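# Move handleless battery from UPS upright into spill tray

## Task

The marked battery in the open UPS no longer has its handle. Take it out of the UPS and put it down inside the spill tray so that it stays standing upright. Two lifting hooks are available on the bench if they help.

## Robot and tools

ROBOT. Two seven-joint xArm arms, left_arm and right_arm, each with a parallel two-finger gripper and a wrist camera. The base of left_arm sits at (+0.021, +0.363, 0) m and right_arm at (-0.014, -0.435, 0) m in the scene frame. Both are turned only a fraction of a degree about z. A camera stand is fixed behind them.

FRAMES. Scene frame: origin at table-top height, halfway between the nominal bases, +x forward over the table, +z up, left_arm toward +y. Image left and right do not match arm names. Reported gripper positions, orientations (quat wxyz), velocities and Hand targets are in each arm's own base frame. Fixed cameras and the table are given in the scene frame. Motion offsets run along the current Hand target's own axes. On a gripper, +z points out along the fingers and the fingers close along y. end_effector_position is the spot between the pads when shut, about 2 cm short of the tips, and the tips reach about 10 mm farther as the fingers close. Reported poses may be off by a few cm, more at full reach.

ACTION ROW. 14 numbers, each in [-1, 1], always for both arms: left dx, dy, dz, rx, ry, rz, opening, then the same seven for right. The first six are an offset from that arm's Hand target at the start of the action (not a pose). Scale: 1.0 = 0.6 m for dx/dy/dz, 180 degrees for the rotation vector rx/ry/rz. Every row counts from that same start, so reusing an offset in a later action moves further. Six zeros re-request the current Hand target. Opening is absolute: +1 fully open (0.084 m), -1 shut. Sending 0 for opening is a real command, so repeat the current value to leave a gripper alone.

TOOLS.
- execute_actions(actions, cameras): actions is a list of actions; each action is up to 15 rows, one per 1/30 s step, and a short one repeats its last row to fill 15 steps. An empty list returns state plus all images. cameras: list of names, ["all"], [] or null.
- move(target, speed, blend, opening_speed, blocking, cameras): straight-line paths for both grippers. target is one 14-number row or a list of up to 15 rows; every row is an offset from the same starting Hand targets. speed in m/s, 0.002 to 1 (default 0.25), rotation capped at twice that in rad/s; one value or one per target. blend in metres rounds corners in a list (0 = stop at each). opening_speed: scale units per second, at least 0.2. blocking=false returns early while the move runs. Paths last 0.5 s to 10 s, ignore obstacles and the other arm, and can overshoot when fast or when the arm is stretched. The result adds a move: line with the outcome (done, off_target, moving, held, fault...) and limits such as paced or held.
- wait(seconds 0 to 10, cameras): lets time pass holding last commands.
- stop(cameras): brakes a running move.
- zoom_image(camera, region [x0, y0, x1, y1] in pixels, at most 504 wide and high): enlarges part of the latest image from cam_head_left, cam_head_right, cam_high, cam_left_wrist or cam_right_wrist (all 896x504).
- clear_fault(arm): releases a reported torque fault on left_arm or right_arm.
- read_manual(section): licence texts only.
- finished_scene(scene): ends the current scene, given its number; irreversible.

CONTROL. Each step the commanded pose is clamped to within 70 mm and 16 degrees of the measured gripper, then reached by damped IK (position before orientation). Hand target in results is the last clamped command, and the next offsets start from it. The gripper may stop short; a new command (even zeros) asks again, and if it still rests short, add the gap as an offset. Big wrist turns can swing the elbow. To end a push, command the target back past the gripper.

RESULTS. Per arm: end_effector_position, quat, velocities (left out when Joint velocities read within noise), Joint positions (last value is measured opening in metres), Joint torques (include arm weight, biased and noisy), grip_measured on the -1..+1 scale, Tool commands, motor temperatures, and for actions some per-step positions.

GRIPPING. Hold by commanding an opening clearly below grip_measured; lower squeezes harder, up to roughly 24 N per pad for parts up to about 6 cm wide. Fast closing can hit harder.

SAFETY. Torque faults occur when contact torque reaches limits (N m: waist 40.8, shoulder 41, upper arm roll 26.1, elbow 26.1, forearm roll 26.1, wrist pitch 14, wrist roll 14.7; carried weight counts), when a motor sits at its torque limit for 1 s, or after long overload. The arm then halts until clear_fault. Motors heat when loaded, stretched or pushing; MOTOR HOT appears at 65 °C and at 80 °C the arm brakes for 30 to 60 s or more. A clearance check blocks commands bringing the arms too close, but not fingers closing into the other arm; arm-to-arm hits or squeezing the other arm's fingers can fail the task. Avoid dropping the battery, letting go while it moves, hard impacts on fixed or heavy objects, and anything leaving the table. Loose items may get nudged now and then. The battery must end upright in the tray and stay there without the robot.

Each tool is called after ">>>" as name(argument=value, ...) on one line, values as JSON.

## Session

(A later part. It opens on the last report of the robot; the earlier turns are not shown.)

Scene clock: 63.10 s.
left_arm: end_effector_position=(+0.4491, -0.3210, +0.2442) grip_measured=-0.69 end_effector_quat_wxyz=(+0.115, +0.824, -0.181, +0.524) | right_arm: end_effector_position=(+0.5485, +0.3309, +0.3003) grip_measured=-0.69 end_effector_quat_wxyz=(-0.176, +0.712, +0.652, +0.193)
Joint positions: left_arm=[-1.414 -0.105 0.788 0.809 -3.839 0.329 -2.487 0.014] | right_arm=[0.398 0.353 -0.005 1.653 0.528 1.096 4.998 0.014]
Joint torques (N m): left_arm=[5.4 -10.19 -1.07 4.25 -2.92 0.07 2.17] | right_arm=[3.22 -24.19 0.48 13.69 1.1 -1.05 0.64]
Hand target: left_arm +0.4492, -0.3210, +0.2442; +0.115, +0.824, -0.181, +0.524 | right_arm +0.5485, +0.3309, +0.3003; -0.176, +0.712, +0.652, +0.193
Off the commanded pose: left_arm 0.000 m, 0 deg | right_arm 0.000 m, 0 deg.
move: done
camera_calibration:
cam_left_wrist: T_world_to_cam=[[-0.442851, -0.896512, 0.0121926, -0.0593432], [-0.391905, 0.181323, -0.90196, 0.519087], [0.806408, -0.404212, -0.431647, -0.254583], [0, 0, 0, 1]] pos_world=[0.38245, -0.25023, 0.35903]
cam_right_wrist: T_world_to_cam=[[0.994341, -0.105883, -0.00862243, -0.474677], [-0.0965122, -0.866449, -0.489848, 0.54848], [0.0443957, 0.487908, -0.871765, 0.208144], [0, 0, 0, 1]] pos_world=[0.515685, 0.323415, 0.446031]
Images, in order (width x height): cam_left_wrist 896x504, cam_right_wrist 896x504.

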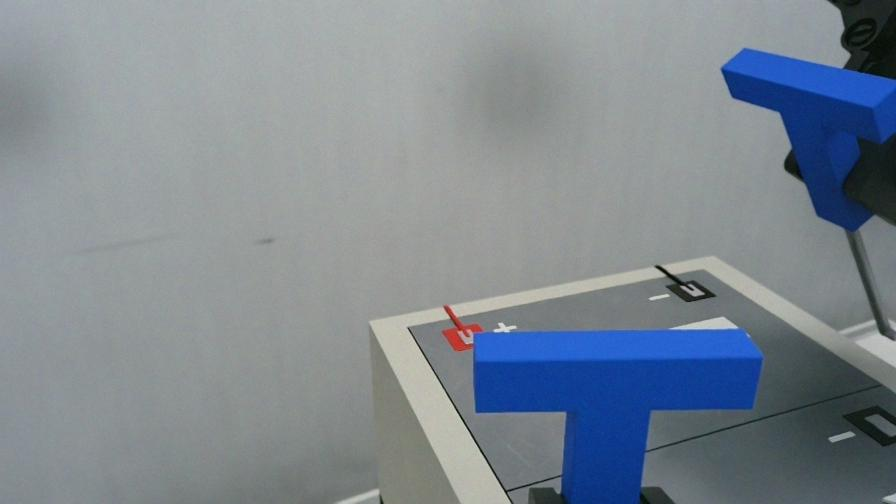

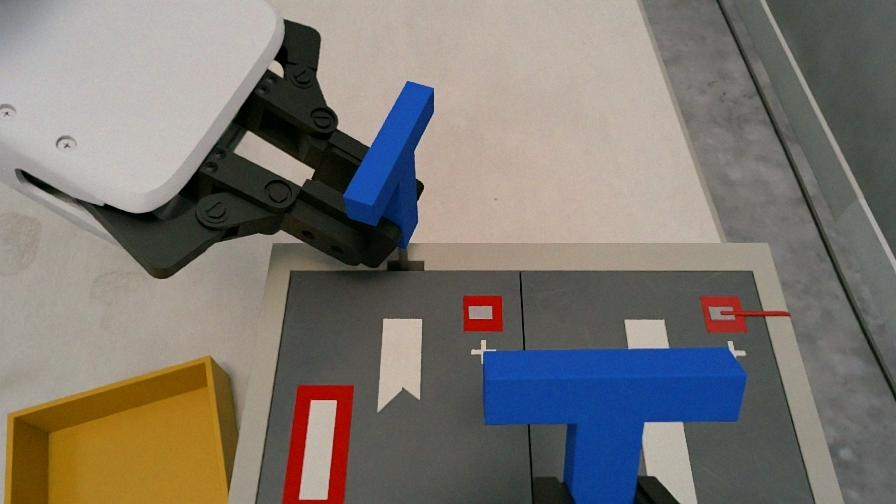

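>>> move(target=[0.006,0,-0.0028,0,0,0,-0.9,0,0,0,0,0,0,-0.9], speed=0.03, cameras=["cam_right_wrist","cam_left_wrist"])

>>> zoom_image(camera="cam_right_wrist", region=[340, 180, 460, 300])

Scene clock: 64.07 s.
left_arm: end_effector_position=(+0.4492, -0.3210, +0.2482) grip_measured=-0.69 end_effector_quat_wxyz=(+0.115, +0.824, -0.181, +0.524) | right_arm: end_effector_position=(+0.5485, +0.3309, +0.3003) grip_measured=-0.69 end_effector_quat_wxyz=(-0.176, +0.712, +0.652, +0.193)
Joint positions: left_arm=[-1.409 -0.114 0.784 0.811 -3.859 0.325 -2.461 0.014] | right_arm=[0.398 0.353 -0.005 1.653 0.528 1.096 4.998 0.014]
Joint torques (N m): left_arm=[5.35 -18.6 -2.35 20.79 -2.72 -0.69 2.11] | right_arm=[3.52 -24.21 0.5 13.51 1.17 -1.17 0.69]
Hand target: left_arm +0.4492, -0.3210, +0.2482; +0.115, +0.824, -0.181, +0.524 | right_arm +0.5485, +0.3309, +0.3003; -0.176, +0.712, +0.652, +0.193
Off the commanded pose: left_arm 0.000 m, 0 deg | right_arm 0.000 m, 0 deg.
move: done
camera_calibration:
cam_left_wrist: T_world_to_cam=[[-0.442799, -0.896538, 0.0122148, -0.0594263], [-0.39182, 0.18123, -0.902016, 0.522659], [0.806478, -0.404198, -0.43153, -0.252922], [0, 0, 0, 1]] pos_world=[0.38245, -0.25023, 0.36303]
cam_right_wrist: T_world_to_cam=[[0.994341, -0.105883, -0.00862243, -0.474677], [-0.0965122, -0.866449, -0.489848, 0.54848], [0.0443957, 0.487908, -0.871765, 0.208144], [0, 0, 0, 1]] pos_world=[0.515685, 0.323415, 0.446031]
Images, in order (width x height): cam_left_wrist 896x504, cam_right_wrist 896x504.

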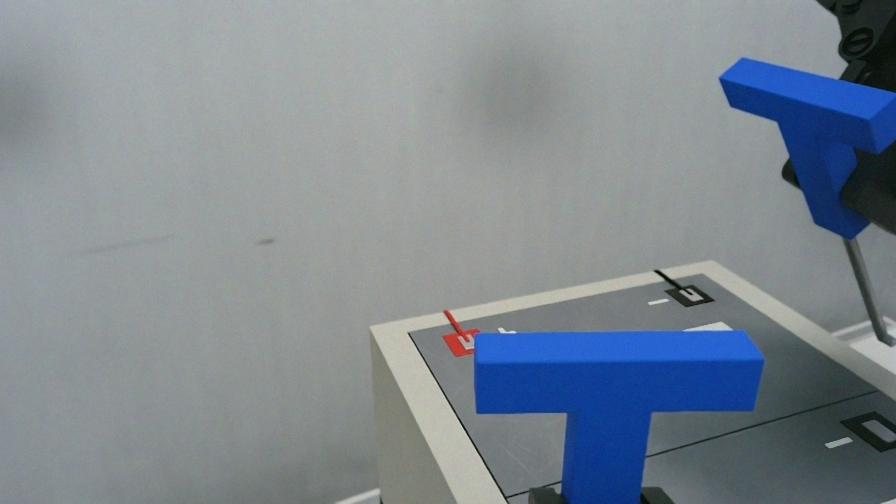

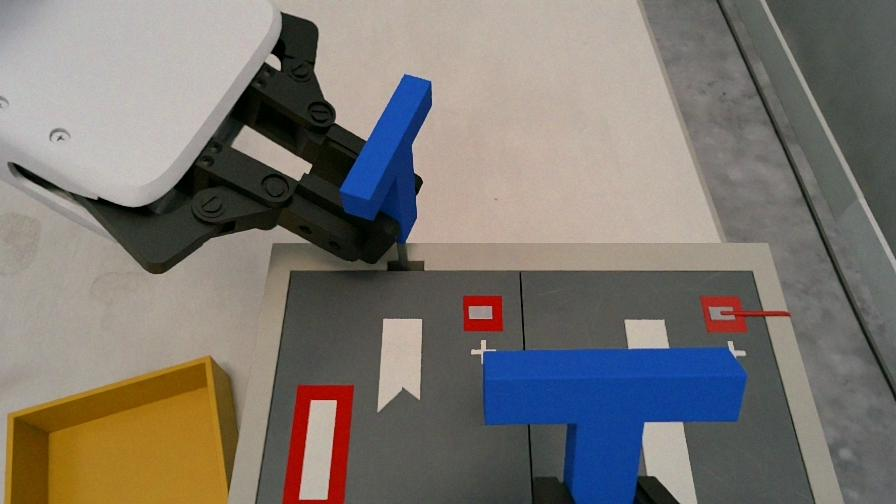

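Scaled by 4.200 from the camera's 896x504 image, which has a finer 1280x720 frame.

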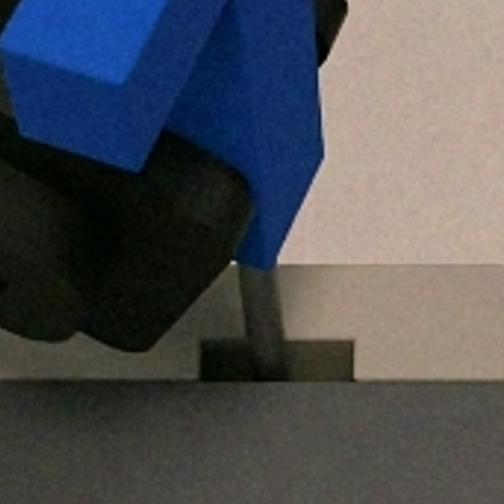

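>>> move(target=[0.006,0,-0.0028,0,0,0,-0.9,0,0,0,0,0,0,-0.9], speed=0.03, cameras=["cam_right_wrist","cam_left_wrist"])

>>> zoom_image(camera="cam_right_wrist", region=[340, 180, 460, 300])

Scene clock: 65.07 s.
left_arm: end_effector_position=(+0.4492, -0.3210, +0.2522) grip_measured=-0.69 end_effector_quat_wxyz=(+0.115, +0.824, -0.181, +0.524) | right_arm: end_effector_position=(+0.5485, +0.3309, +0.3003) grip_measured=-0.69 end_effector_quat_wxyz=(-0.176, +0.712, +0.652, +0.193)
Joint positions: left_arm=[-1.403 -0.124 0.78 0.812 -3.878 0.32 -2.434 0.014] | right_arm=[0.398 0.353 -0.005 1.653 0.528 1.096 4.998 0.014]
Joint torques (N m): left_arm=[5.15 -18.59 -2.74 20.87 -2.87 -0.79 2.23] | right_arm=[3.62 -24.09 0.72 13.74 1.1 -0.98 0.72]
Hand target: left_arm +0.4492, -0.3210, +0.2522; +0.115, +0.824, -0.181, +0.524 | right_arm +0.5485, +0.3309, +0.3003; -0.176, +0.712, +0.652, +0.193
Off the commanded pose: left_arm 0.000 m, 0 deg | right_arm 0.000 m, 0 deg.
move: done
camera_calibration:
cam_left_wrist: T_world_to_cam=[[-0.442799, -0.896538, 0.0122148, -0.0594739], [-0.39182, 0.18123, -0.902016, 0.526177], [0.806478, -0.404198, -0.43153, -0.251239], [0, 0, 0, 1]] pos_world=[0.38245, -0.25023, 0.36693]
cam_right_wrist: T_world_to_cam=[[0.994341, -0.105883, -0.00862243, -0.474677], [-0.0965122, -0.866449, -0.489848, 0.54848], [0.0443957, 0.487908, -0.871765, 0.208144], [0, 0, 0, 1]] pos_world=[0.515685, 0.323415, 0.446031]
Images, in order (width x height): cam_left_wrist 896x504, cam_right_wrist 896x504.

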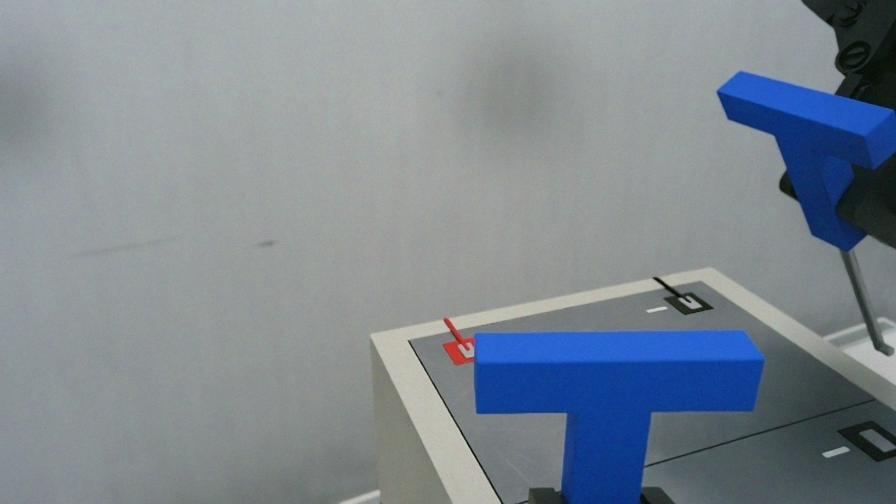

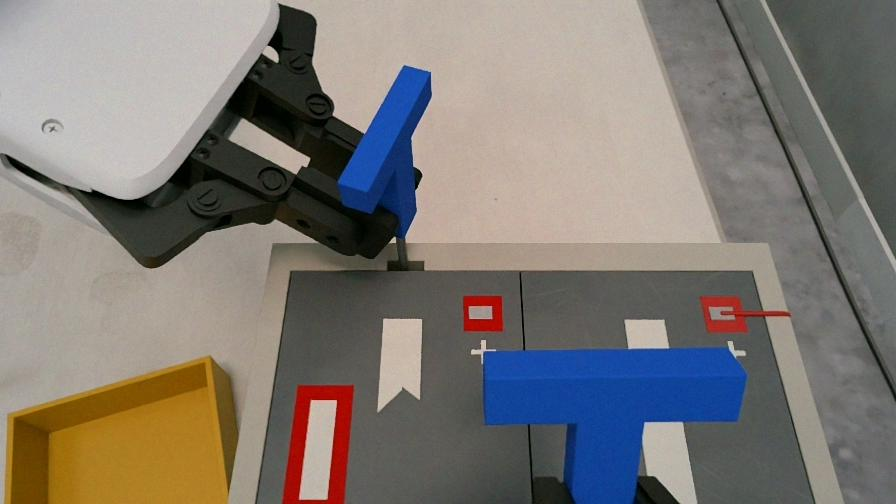

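Scaled by 4.200 from the camera's 896x504 image, which has a finer 1280x720 frame.

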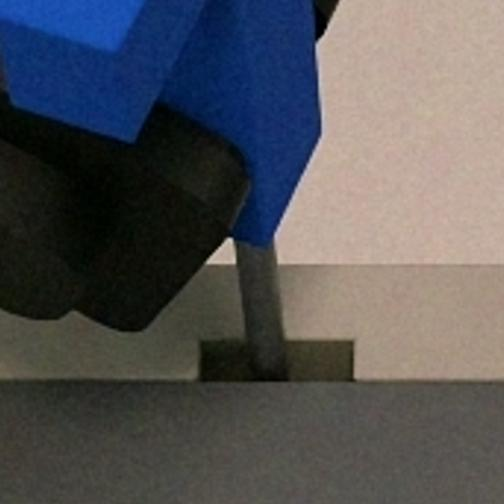

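>>> move(target=[0.006,0,-0.0028,0,0,0,-0.9,0,0,0,0,0,0,-0.9], speed=0.03)

>>> move(target=[0.006,0,-0.0028,0,0,0,-0.9,0,0,0,0,0,0,-0.9], speed=0.03, cameras=["cam_right_wrist","cam_left_wrist"])

>>> zoom_image(camera="cam_right_wrist", region=[340, 180, 460, 300])

Scene clock: 66.03 s.
left_arm: end_effector_position=(+0.4492, -0.3210, +0.2561) grip_measured=-0.69 end_effector_quat_wxyz=(+0.115, +0.824, -0.181, +0.524) | right_arm: end_effector_position=(+0.5485, +0.3309, +0.3003) grip_measured=-0.69 end_effector_quat_wxyz=(-0.176, +0.712, +0.652, +0.193)
Joint positions: left_arm=[-1.397 -0.133 0.776 0.814 -3.898 0.316 -2.408 0.014] | right_arm=[0.398 0.353 -0.005 1.653 0.528 1.096 4.998 0.014]
Joint torques (N m): left_arm=[5.23 -18.45 -3.03 20.96 -2.89 -0.92 2.1] | right_arm=[3.09 -24.38 0.57 13.58 1.25 -1.05 0.63]
Hand target: left_arm +0.4492, -0.3210, +0.2561; +0.115, +0.824, -0.181, +0.524 | right_arm +0.5485, +0.3309, +0.3003; -0.176, +0.712, +0.652, +0.193
Off the commanded pose: left_arm 0.000 m, 0 deg | right_arm 0.000 m, 0 deg.
move: done

Scene clock: 66.80 s.
left_arm: end_effector_position=(+0.4491, -0.3211, +0.2600) grip_measured=-0.69 end_effector_quat_wxyz=(+0.115, +0.824, -0.181, +0.524) | right_arm: end_effector_position=(+0.5485, +0.3309, +0.3003) grip_measured=-0.69 end_effector_quat_wxyz=(-0.176, +0.712, +0.652, +0.193)
Joint positions: left_arm=[-1.391 -0.142 0.771 0.815 -3.918 0.312 -2.382 0.014] | right_arm=[0.398 0.353 -0.005 1.653 0.528 1.096 4.998 0.014]
Joint torques (N m): left_arm=[5.61 -26.38 -3.59 31.5 -2.65 3.01 2.12] | right_arm=[3.05 -24.17 0.43 13.63 1.28 -1.1 0.66]
Hand target: left_arm +0.4492, -0.3210, +0.2601; +0.115, +0.824, -0.181, +0.524 | right_arm +0.5485, +0.3309, +0.3003; -0.176, +0.712, +0.652, +0.193
Off the commanded pose: left_arm 0.000 m, 0 deg | right_arm 0.000 m, 0 deg.
move: done
camera_calibration:
cam_left_wrist: T_world_to_cam=[[-0.442975, -0.896451, 0.0122106, -0.059524], [-0.392049, 0.181444, -0.901874, 0.533352], [0.80627, -0.404294, -0.431827, -0.247582], [0, 0, 0, 1]] pos_world=[0.38235, -0.25023, 0.37483]
cam_right_wrist: T_world_to_cam=[[0.994341, -0.105883, -0.00862243, -0.474677], [-0.0965122, -0.866449, -0.489848, 0.54848], [0.0443957, 0.487908, -0.871765, 0.208144], [0, 0, 0, 1]] pos_world=[0.515685, 0.323415, 0.446031]
Images, in order (width x height): cam_left_wrist 896x504, cam_right_wrist 896x504.

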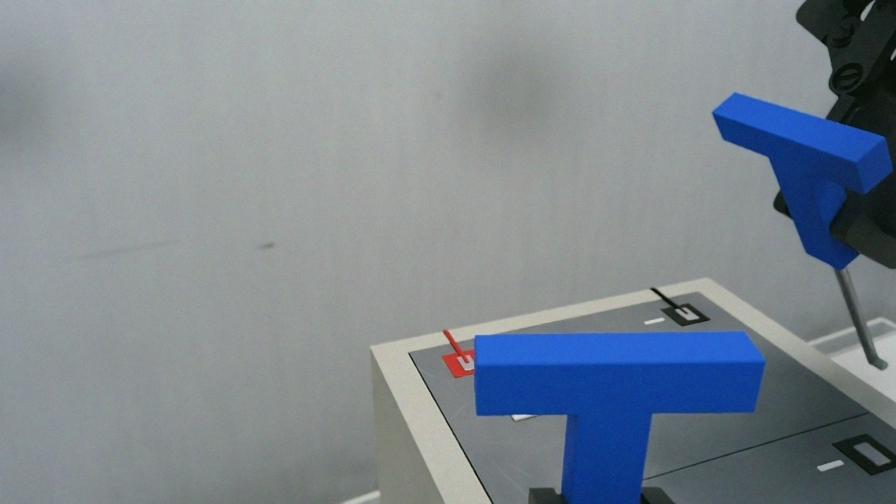

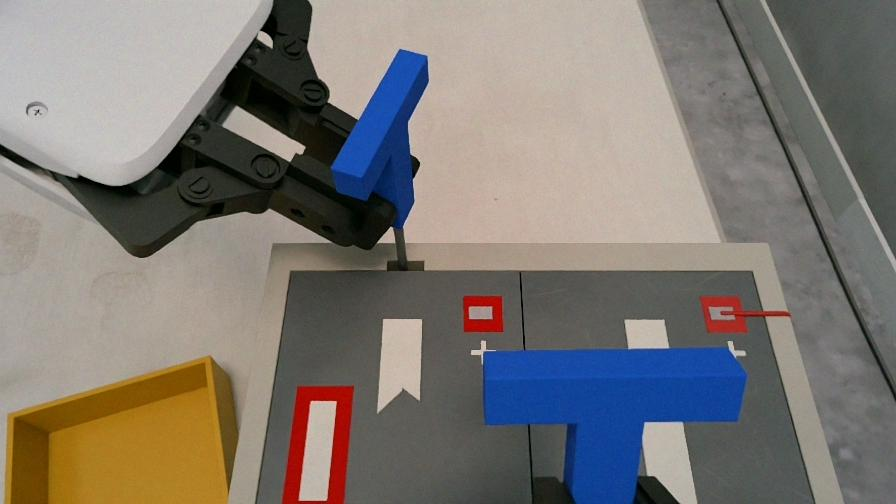

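Scaled by 4.200 from the camera's 896x504 image, which has a finer 1280x720 frame.

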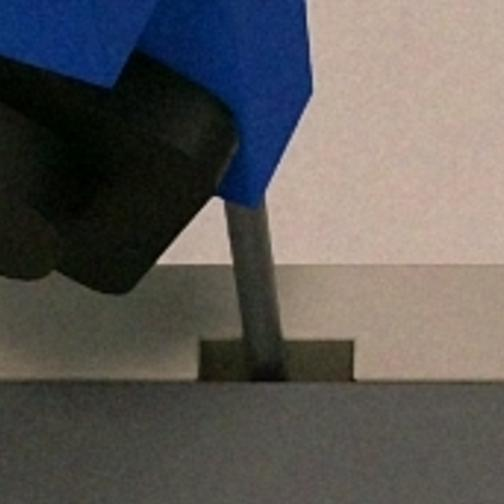

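>>> move(target=[[-0.0181,0,0.0085,0,0,0,-0.9,-0.051,-0.074,-0.126,0,0.09,0,-0.9],[-0.0176,-0.0077,0.0095,-0.0705,0,0.0329,-0.9,-0.0547,-0.087,-0.1,0,0.194,0,-0.9],[-0.0173,-0.0135,0.0102,-0.141,0,0.0658,-0.9,-0.0547,-0.087,-0.0407,0,0.194,0,-0.9]], blend=[0.001,0.001,0], speed=0.15, cameras=["cam_left_wrist"])

>>> zoom_image(camera="cam_left_wrist", region=[720, 280, 880, 400])

Scene clock: 71.33 s.
left_arm: end_effector_position=(+0.4536, -0.3142, +0.2481) grip_measured=-0.69 end_effector_quat_wxyz=(+0.239, +0.756, -0.375, +0.481) | right_arm: end_effector_position=(+0.4929, +0.2951, +0.3048) grip_measured=-0.69 end_effector_quat_wxyz=(-0.364, +0.622, +0.569, +0.398)
Joint positions: left_arm=[-1.955 -0.302 1.328 0.87 -2.364 0.172 -3.525 0.014] | right_arm=[0.241 0.102 -0.03 1.119 1.33 1.107 4.282 0.014]
Joint torques (N m): left_arm=[-3.66 -4.2 -2.94 20.13 2.73 -1.06 -1.76] | right_arm=[3.43 -16.93 2.58 9.79 3.32 -1.29 -1.27]
Hand target: left_arm +0.4536, -0.3142, +0.2481; +0.239, +0.756, -0.375, +0.481 | right_arm +0.4929, +0.2951, +0.3048; -0.364, +0.622, +0.569, +0.398
Off the commanded pose: left_arm 0.000 m, 0 deg | right_arm 0.000 m, 0 deg.
move: done
camera_calibration:
cam_left_wrist: T_world_to_cam=[[-0.811955, -0.583589, 0.012404, 0.214439], [-0.260844, 0.343742, -0.90211, 0.514726], [0.522197, -0.735708, -0.431329, -0.228945], [0, 0, 0, 1]] pos_world=[0.427933, -0.220225, 0.362929]
Images, in order (width x height): cam_left_wrist 896x504.

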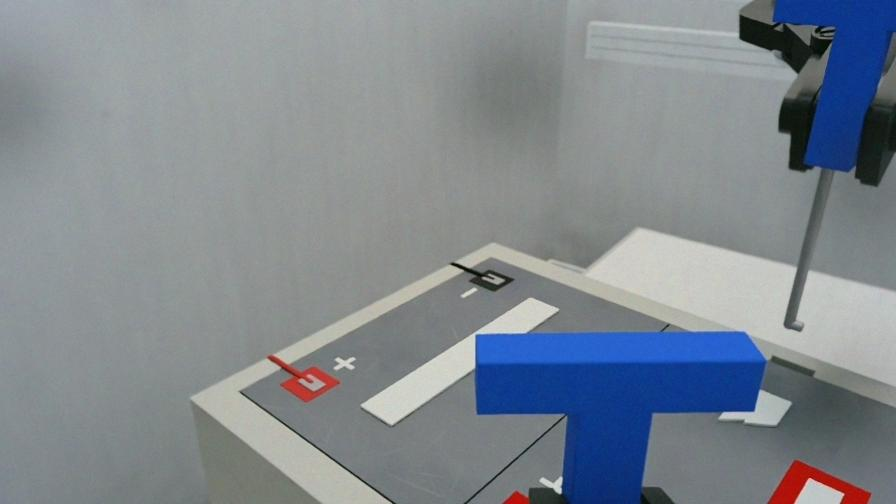

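Scaled by 3.150 from the camera's 896x504 image, which has a finer 1280x720 frame.

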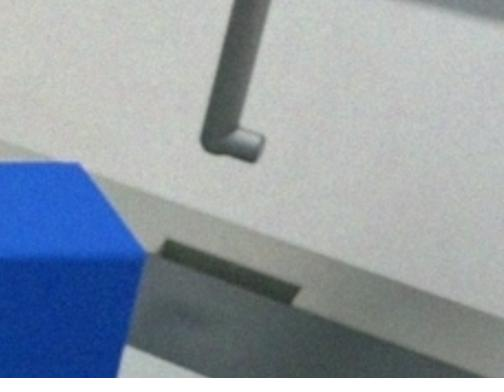

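>>> move(target=[0,0,0,0,0,0,-0.9,-0.0155,-0.0092,0.0063,0,0,0,-0.9], speed=0.05, cameras=["cam_left_wrist","cam_head_right"])

>>> zoom_image(camera="cam_left_wrist", region=[740, 300, 860, 400])

>>> zoom_image(camera="cam_head_right", region=[500, 200, 600, 300])

Scene clock: 73.07 s.
left_arm: end_effector_position=(+0.4536, -0.3142, +0.2481) grip_measured=-0.69 end_effector_quat_wxyz=(+0.239, +0.756, -0.375, +0.481) | right_arm: end_effector_position=(+0.4874, +0.2951, +0.2948) grip_measured=-0.69 end_effector_quat_wxyz=(-0.364, +0.622, +0.569, +0.398)
Joint positions: left_arm=[-1.955 -0.302 1.329 0.87 -2.364 0.172 -3.525 0.014] | right_arm=[0.243 0.098 -0.028 1.089 1.344 1.098 4.255 0.014]
Joint torques (N m): left_arm=[-3.75 -4.34 -3 20.23 2.59 -1 -1.82] | right_arm=[3.5 -32.66 2.88 9.63 3.26 -1.04 -1.34]
Hand target: left_arm +0.4536, -0.3142, +0.2481; +0.239, +0.756, -0.375, +0.481 | right_arm +0.4874, +0.2951, +0.2948; -0.364, +0.622, +0.569, +0.398
Off the commanded pose: left_arm 0.000 m, 0 deg | right_arm 0.000 m, 0 deg.
move: done
camera_calibration:
cam_left_wrist: T_world_to_cam=[[-0.811955, -0.583589, 0.012404, 0.214439], [-0.260844, 0.343742, -0.90211, 0.514726], [0.522197, -0.735708, -0.431329, -0.228945], [0, 0, 0, 1]] pos_world=[0.427933, -0.220225, 0.362929]
Images, in order (width x height): cam_head_right 896x504, cam_left_wrist 896x504.

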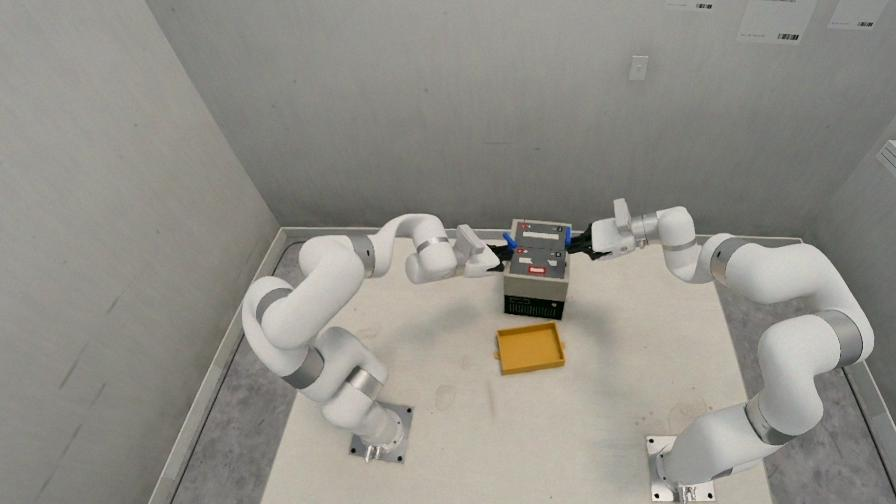

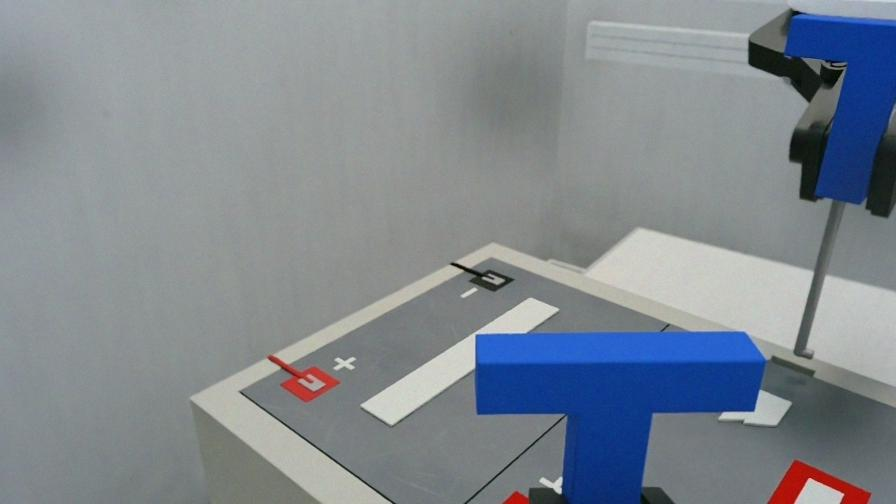

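Scaled by 4.200 from the camera's 896x504 image, which has a finer 1280x720 frame.

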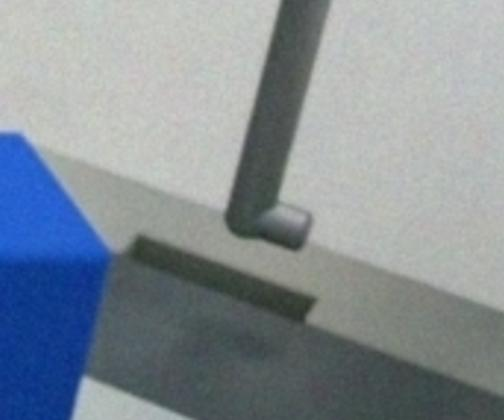

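Scaled by 5.040 from the camera's 896x504 image, which has a finer 1280x720 frame.

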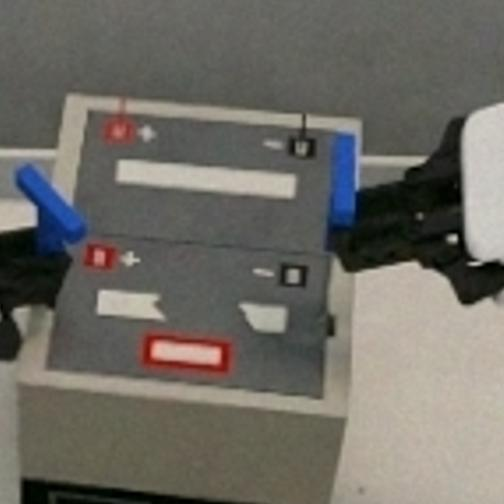

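>>> move(target=[0,0,0,0,0,0,-0.9,-0.006,0.0008,0.0029,0,0,0,-0.9], speed=0.03, cameras=["cam_left_wrist"])

>>> zoom_image(camera="cam_left_wrist", region=[760, 330, 840, 400])

Scene clock: 75.37 s.
left_arm: end_effector_position=(+0.4536, -0.3142, +0.2481) grip_measured=-0.69 end_effector_quat_wxyz=(+0.239, +0.756, -0.375, +0.481) | right_arm: end_effector_position=(+0.4878, +0.2951, +0.2908) grip_measured=-0.69 end_effector_quat_wxyz=(-0.364, +0.622, +0.569, +0.398)
Joint positions: left_arm=[-1.955 -0.302 1.329 0.87 -2.364 0.172 -3.525 0.014] | right_arm=[0.243 0.105 -0.028 1.087 1.349 1.096 4.245 0.014]
Joint torques (N m): left_arm=[-3.64 -4.13 -3.07 20.22 2.59 -1.07 -1.95] | right_arm=[2.17 -16.62 2.49 9.55 3.18 -1.15 -1.15]
Hand target: left_arm +0.4536, -0.3142, +0.2481; +0.239, +0.756, -0.375, +0.481 | right_arm +0.4879, +0.2951, +0.2908; -0.364, +0.622, +0.569, +0.398
Off the commanded pose: left_arm 0.000 m, 0 deg | right_arm 0.000 m, 0 deg.
move: done
camera_calibration:
cam_left_wrist: T_world_to_cam=[[-0.811955, -0.583589, 0.012404, 0.214439], [-0.260844, 0.343742, -0.90211, 0.514726], [0.522197, -0.735708, -0.431329, -0.228945], [0, 0, 0, 1]] pos_world=[0.427933, -0.220225, 0.362929]
Images, in order (width x height): cam_left_wrist 896x504.

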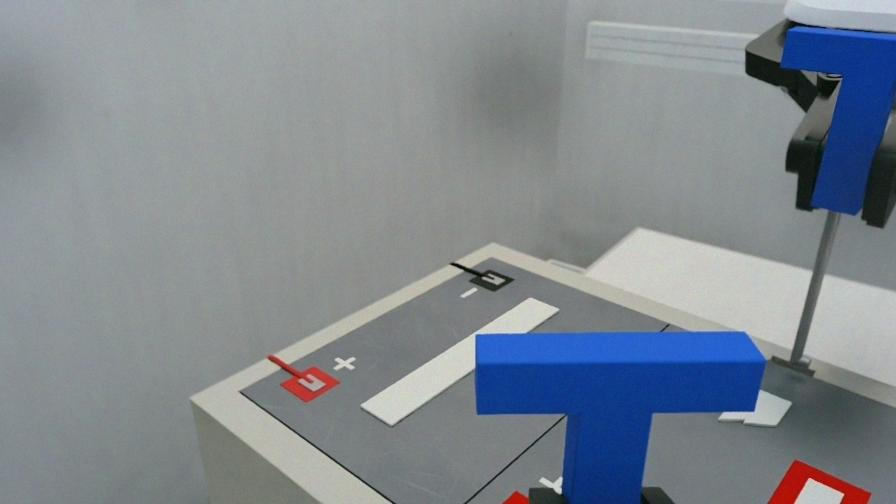

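Scaled by 6.300 from the camera's 896x504 image, which has a finer 1280x720 frame.

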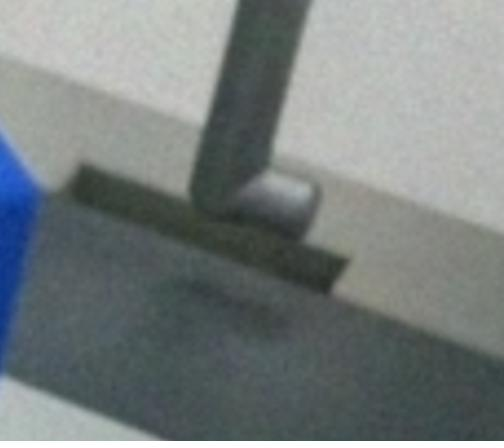

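>>> move(target=[0,0,0,0,0,0,-0.9,-0.0013,0,-0.0027,0,0,0,-0.9], speed=0.03, cameras=["cam_left_wrist"])

>>> zoom_image(camera="cam_left_wrist", region=[760, 330, 840, 400])

>>> move(target=[0,0,0,0,0,0,-0.9,-0.003,0,0.0014,0,0,0,-0.9], speed=0.03, cameras=["cam_left_wrist"])

>>> zoom_image(camera="cam_left_wrist", region=[760, 330, 840, 400])

Scene clock: 76.47 s.
left_arm: end_effector_position=(+0.4536, -0.3142, +0.2481) grip_measured=-0.69 end_effector_quat_wxyz=(+0.239, +0.756, -0.375, +0.481) | right_arm: end_effector_position=(+0.4877, +0.2933, +0.2907) grip_measured=-0.69 end_effector_quat_wxyz=(-0.364, +0.622, +0.569, +0.398)
Joint positions: left_arm=[-1.955 -0.302 1.329 0.87 -2.364 0.172 -3.525 0.014] | right_arm=[0.24 0.103 -0.03 1.085 1.347 1.099 4.244 0.014]
Joint torques (N m): left_arm=[-3.75 -4.47 -3.16 20.33 2.69 -1.05 -1.77] | right_arm=[-3.59 -32.72 -2.96 9.77 -1.49 1.15 -1.18]
Hand target: left_arm +0.4536, -0.3142, +0.2481; +0.239, +0.756, -0.375, +0.481 | right_arm +0.4877, +0.2933, +0.2908; -0.364, +0.622, +0.569, +0.398
Off the commanded pose: left_arm 0.000 m, 0 deg | right_arm 0.000 m, 0 deg.
move: done
camera_calibration:
cam_left_wrist: T_world_to_cam=[[-0.811955, -0.583589, 0.012404, 0.214439], [-0.260844, 0.343742, -0.90211, 0.514726], [0.522197, -0.735708, -0.431329, -0.228945], [0, 0, 0, 1]] pos_world=[0.427933, -0.220225, 0.362929]
Images, in order (width x height): cam_left_wrist 896x504.

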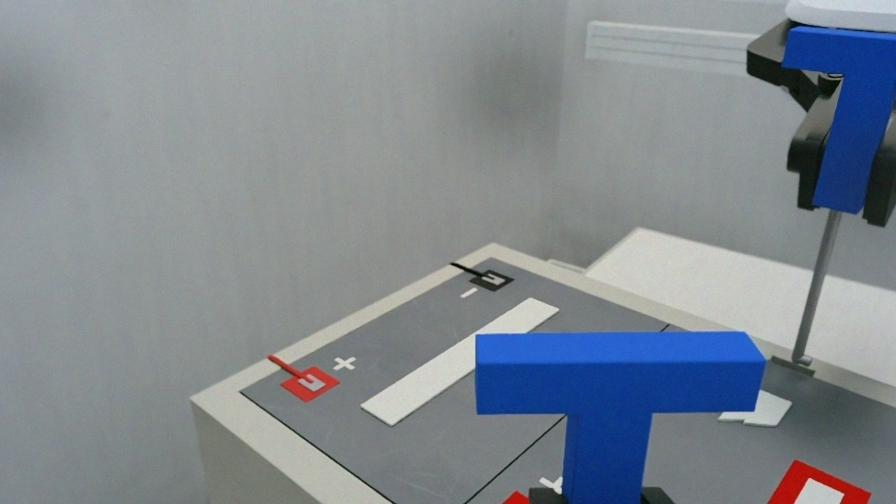

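Scaled by 6.300 from the camera's 896x504 image, which has a finer 1280x720 frame.

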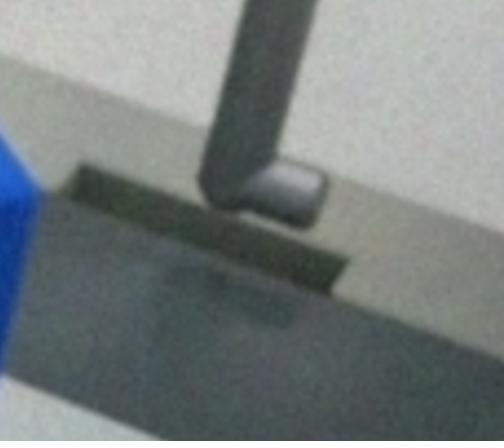

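Scene clock: 77.17 s.
left_arm: end_effector_position=(+0.4536, -0.3142, +0.2481) grip_measured=-0.69 end_effector_quat_wxyz=(+0.239, +0.756, -0.375, +0.481) | right_arm: end_effector_position=(+0.4877, +0.2933, +0.2888) grip_measured=-0.69 end_effector_quat_wxyz=(-0.364, +0.622, +0.569, +0.398)
Joint positions: left_arm=[-1.955 -0.302 1.329 0.87 -2.364 0.172 -3.525 0.014] | right_arm=[0.24 0.106 -0.03 1.083 1.349 1.098 4.239 0.014]
Joint torques (N m): left_arm=[-3.5 -4.33 -2.96 20.18 2.59 -1.15 -1.85] | right_arm=[-1.69 -17.05 1.67 9.73 3.13 -1.38 -1.32]
Hand target: left_arm +0.4536, -0.3142, +0.2481; +0.239, +0.756, -0.375, +0.481 | right_arm +0.4877, +0.2933, +0.2888; -0.364, +0.622, +0.569, +0.398
Off the commanded pose: left_arm 0.000 m, 0 deg | right_arm 0.000 m, 0 deg.
move: done
camera_calibration:
cam_left_wrist: T_world_to_cam=[[-0.811955, -0.583589, 0.012404, 0.214439], [-0.260844, 0.343742, -0.90211, 0.514726], [0.522197, -0.735708, -0.431329, -0.228945], [0, 0, 0, 1]] pos_world=[0.427933, -0.220225, 0.362929]
Images, in order (width x height): cam_left_wrist 896x504.

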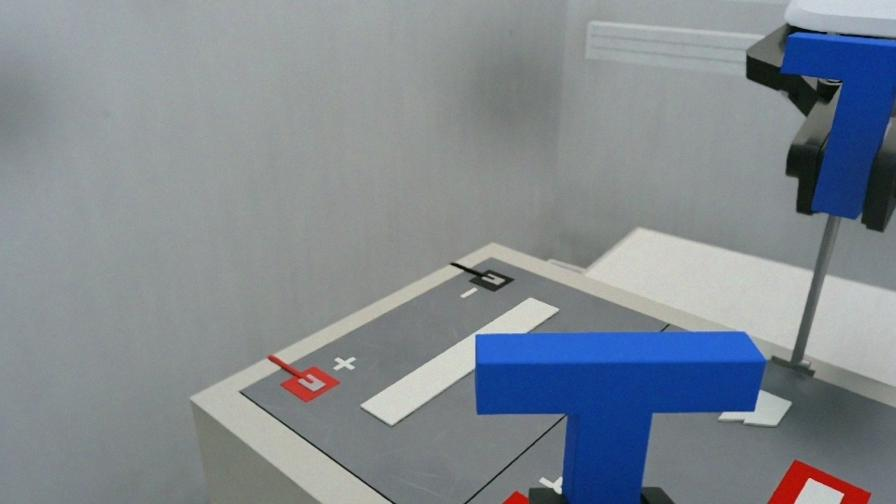

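Scaled by 6.300 from the camera's 896x504 image, which has a finer 1280x720 frame.

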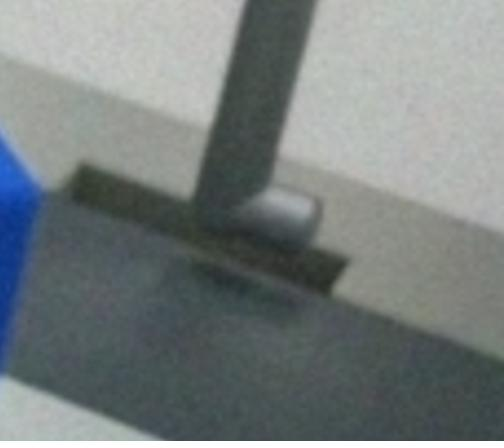

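>>> wait(seconds=0, cameras=["cam_high","cam_head_right","cam_head_left"])

>>> zoom_image(camera="cam_high", region=[300, 190, 360, 250])

>>> zoom_image(camera="cam_head_right", region=[530, 220, 590, 280])

>>> zoom_image(camera="cam_head_left", region=[520, 220, 580, 280])

Scene clock: 78.07 s.
left_arm: end_effector_position=(+0.4536, -0.3142, +0.2481) grip_measured=-0.69 end_effector_quat_wxyz=(+0.239, +0.756, -0.375, +0.481) | right_arm: end_effector_position=(+0.4877, +0.2933, +0.2888) grip_measured=-0.69 end_effector_quat_wxyz=(-0.364, +0.622, +0.569, +0.398)
Joint positions: left_arm=[-1.955 -0.302 1.329 0.87 -2.364 0.172 -3.525 0.014] | right_arm=[0.241 0.106 -0.03 1.083 1.349 1.098 4.239 0.014]
Joint torques (N m): left_arm=[-3.61 -4.28 -3 20.18 2.76 -1.03 -1.93] | right_arm=[1.88 -17.11 1.86 9.81 3.15 -1.13 -1.25]
Hand target: left_arm +0.4536, -0.3142, +0.2481; +0.239, +0.756, -0.375, +0.481 | right_arm +0.4877, +0.2933, +0.2888; -0.364, +0.622, +0.569, +0.398
Tool commands: left_gripper/opening=-0.9 right_gripper/opening=-0.9
Off the commanded pose: left_arm 0.000 m, 0 deg | right_arm 0.000 m, 0 deg.
Images, in order (width x height): cam_head_left 896x504, cam_head_right 896x504, cam_high 896x504.

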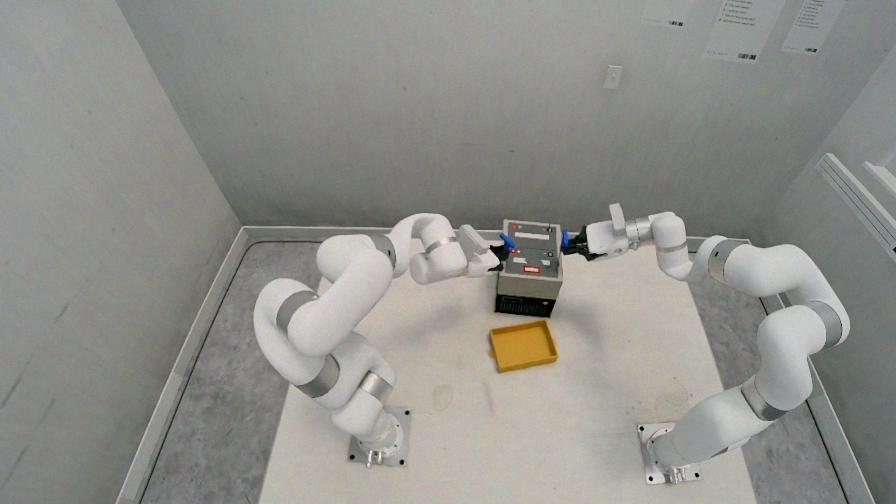

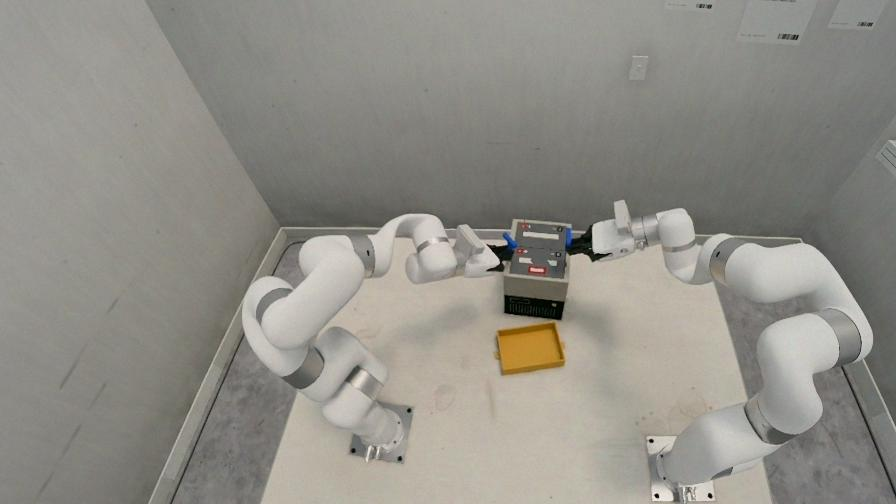

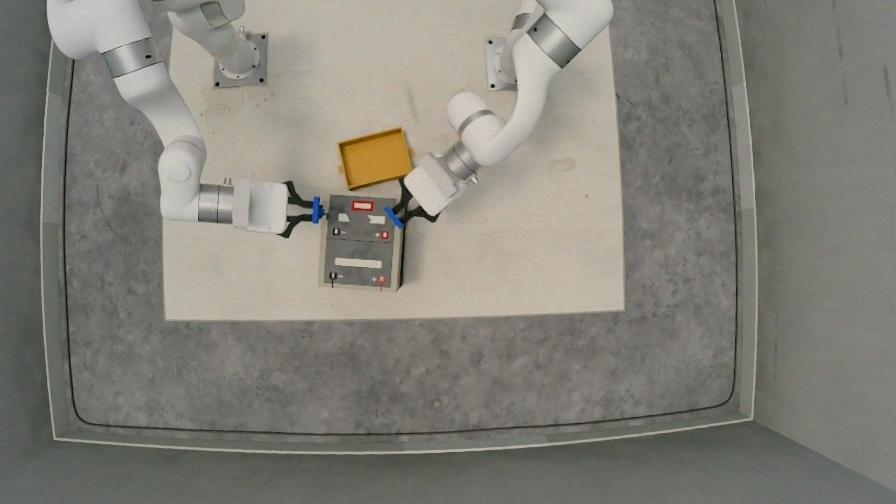

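Scaled by 8.400 from the camera's 896x504 image, which has a finer 1280x720 frame.

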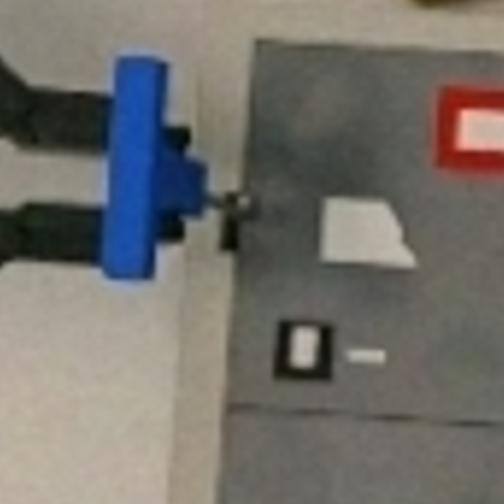

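Scaled by 8.400 from the camera's 896x504 image, which has a finer 1280x720 frame.

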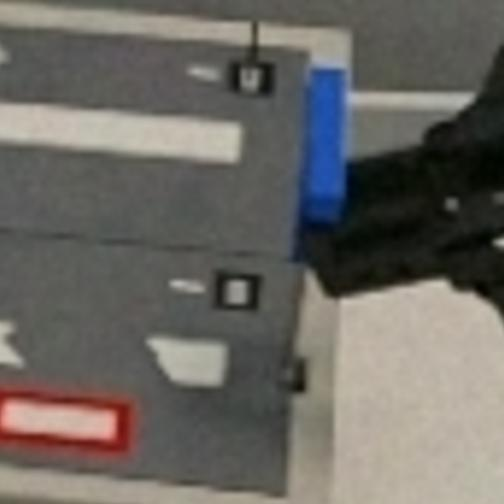

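Scaled by 8.400 from the camera's 896x504 image, which has a finer 1280x720 frame.

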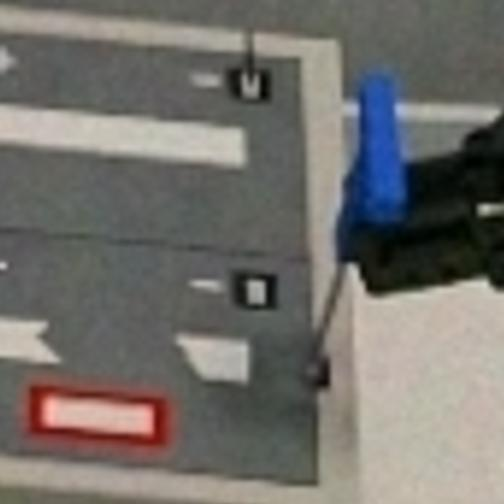

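>>> move(target=[0,0,0,0,0,0,-0.9,-0.002,0,-0.0043,0,0,0,-0.9], speed=0.03)

>>> move(target=[0,0,0,0,0,0,-0.9,-0.0023,0,0.0011,0,0,0,-0.9], speed=0.03, cameras=["cam_left_wrist","cam_high"])

>>> zoom_image(camera="cam_left_wrist", region=[760, 330, 840, 400])

>>> zoom_image(camera="cam_high", region=[300, 190, 360, 250])

Scene clock: 79.07 s.
left_arm: end_effector_position=(+0.4536, -0.3142, +0.2481) grip_measured=-0.69 end_effector_quat_wxyz=(+0.239, +0.756, -0.375, +0.481) | right_arm: end_effector_position=(+0.4874, +0.2905, +0.2888) grip_measured=-0.69 end_effector_quat_wxyz=(-0.364, +0.622, +0.569, +0.398)
Joint positions: left_arm=[-1.955 -0.302 1.329 0.87 -2.364 0.172 -3.525 0.014] | right_arm=[0.237 0.103 -0.033 1.081 1.347 1.103 4.238 0.014]
Joint torques (N m): left_arm=[-3.53 -4.15 -3.07 20.17 2.51 -1.04 -1.89] | right_arm=[-4.17 -32.69 -2.8 9.87 -1.62 1.28 -1.24]
Hand target: left_arm +0.4536, -0.3142, +0.2481; +0.239, +0.756, -0.375, +0.481 | right_arm +0.4874, +0.2905, +0.2888; -0.364, +0.622, +0.569, +0.398
Off the commanded pose: left_arm 0.000 m, 0 deg | right_arm 0.000 m, 0 deg.
move: done

Scene clock: 79.77 s.
left_arm: end_effector_position=(+0.4536, -0.3142, +0.2481) grip_measured=-0.69 end_effector_quat_wxyz=(+0.239, +0.756, -0.375, +0.481) | right_arm: end_effector_position=(+0.4875, +0.2905, +0.2872) grip_measured=-0.69 end_effector_quat_wxyz=(-0.364, +0.622, +0.569, +0.398)
Joint positions: left_arm=[-1.955 -0.302 1.329 0.87 -2.364 0.172 -3.525 0.014] | right_arm=[0.237 0.105 -0.033 1.079 1.348 1.103 4.234 0.014]
Joint torques (N m): left_arm=[-3.71 -4.45 -3.12 20.23 2.63 -1.01 -1.89] | right_arm=[-1.57 -16.59 1.38 9.96 3 -1.15 -1.22]
Hand target: left_arm +0.4536, -0.3142, +0.2481; +0.239, +0.756, -0.375, +0.481 | right_arm +0.4874, +0.2905, +0.2872; -0.364, +0.622, +0.569, +0.398
Off the commanded pose: left_arm 0.000 m, 0 deg | right_arm 0.000 m, 0 deg.
move: done
camera_calibration:
cam_left_wrist: T_world_to_cam=[[-0.811955, -0.583589, 0.012404, 0.214439], [-0.260844, 0.343742, -0.90211, 0.514726], [0.522197, -0.735708, -0.431329, -0.228945], [0, 0, 0, 1]] pos_world=[0.427933, -0.220225, 0.362929]
Images, in order (width x height): cam_high 896x504, cam_left_wrist 896x504.

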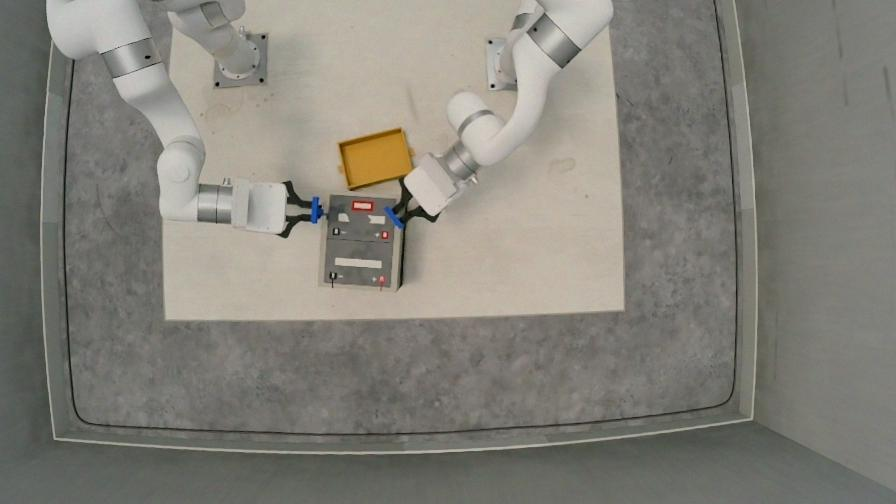

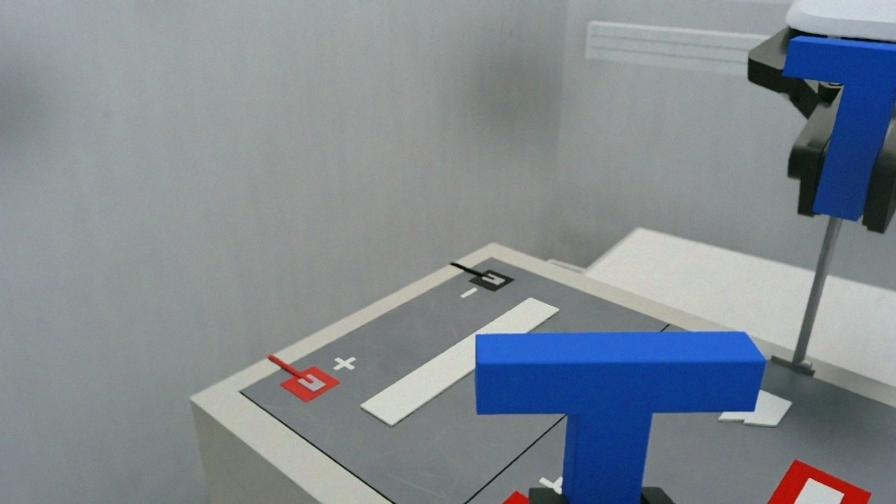

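Scaled by 6.300 from the camera's 896x504 image, which has a finer 1280x720 frame.

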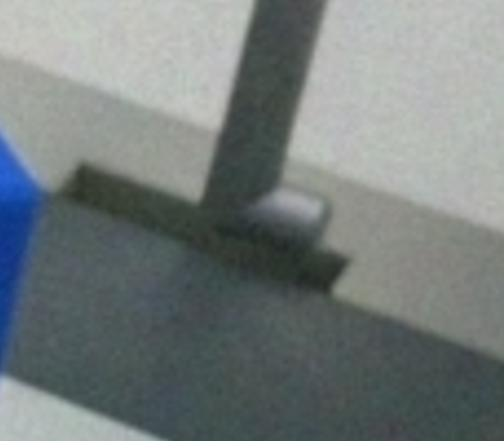

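Scaled by 8.400 from the camera's 896x504 image, which has a finer 1280x720 frame.

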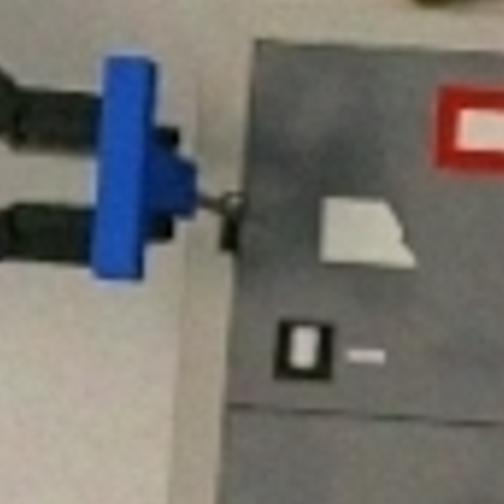

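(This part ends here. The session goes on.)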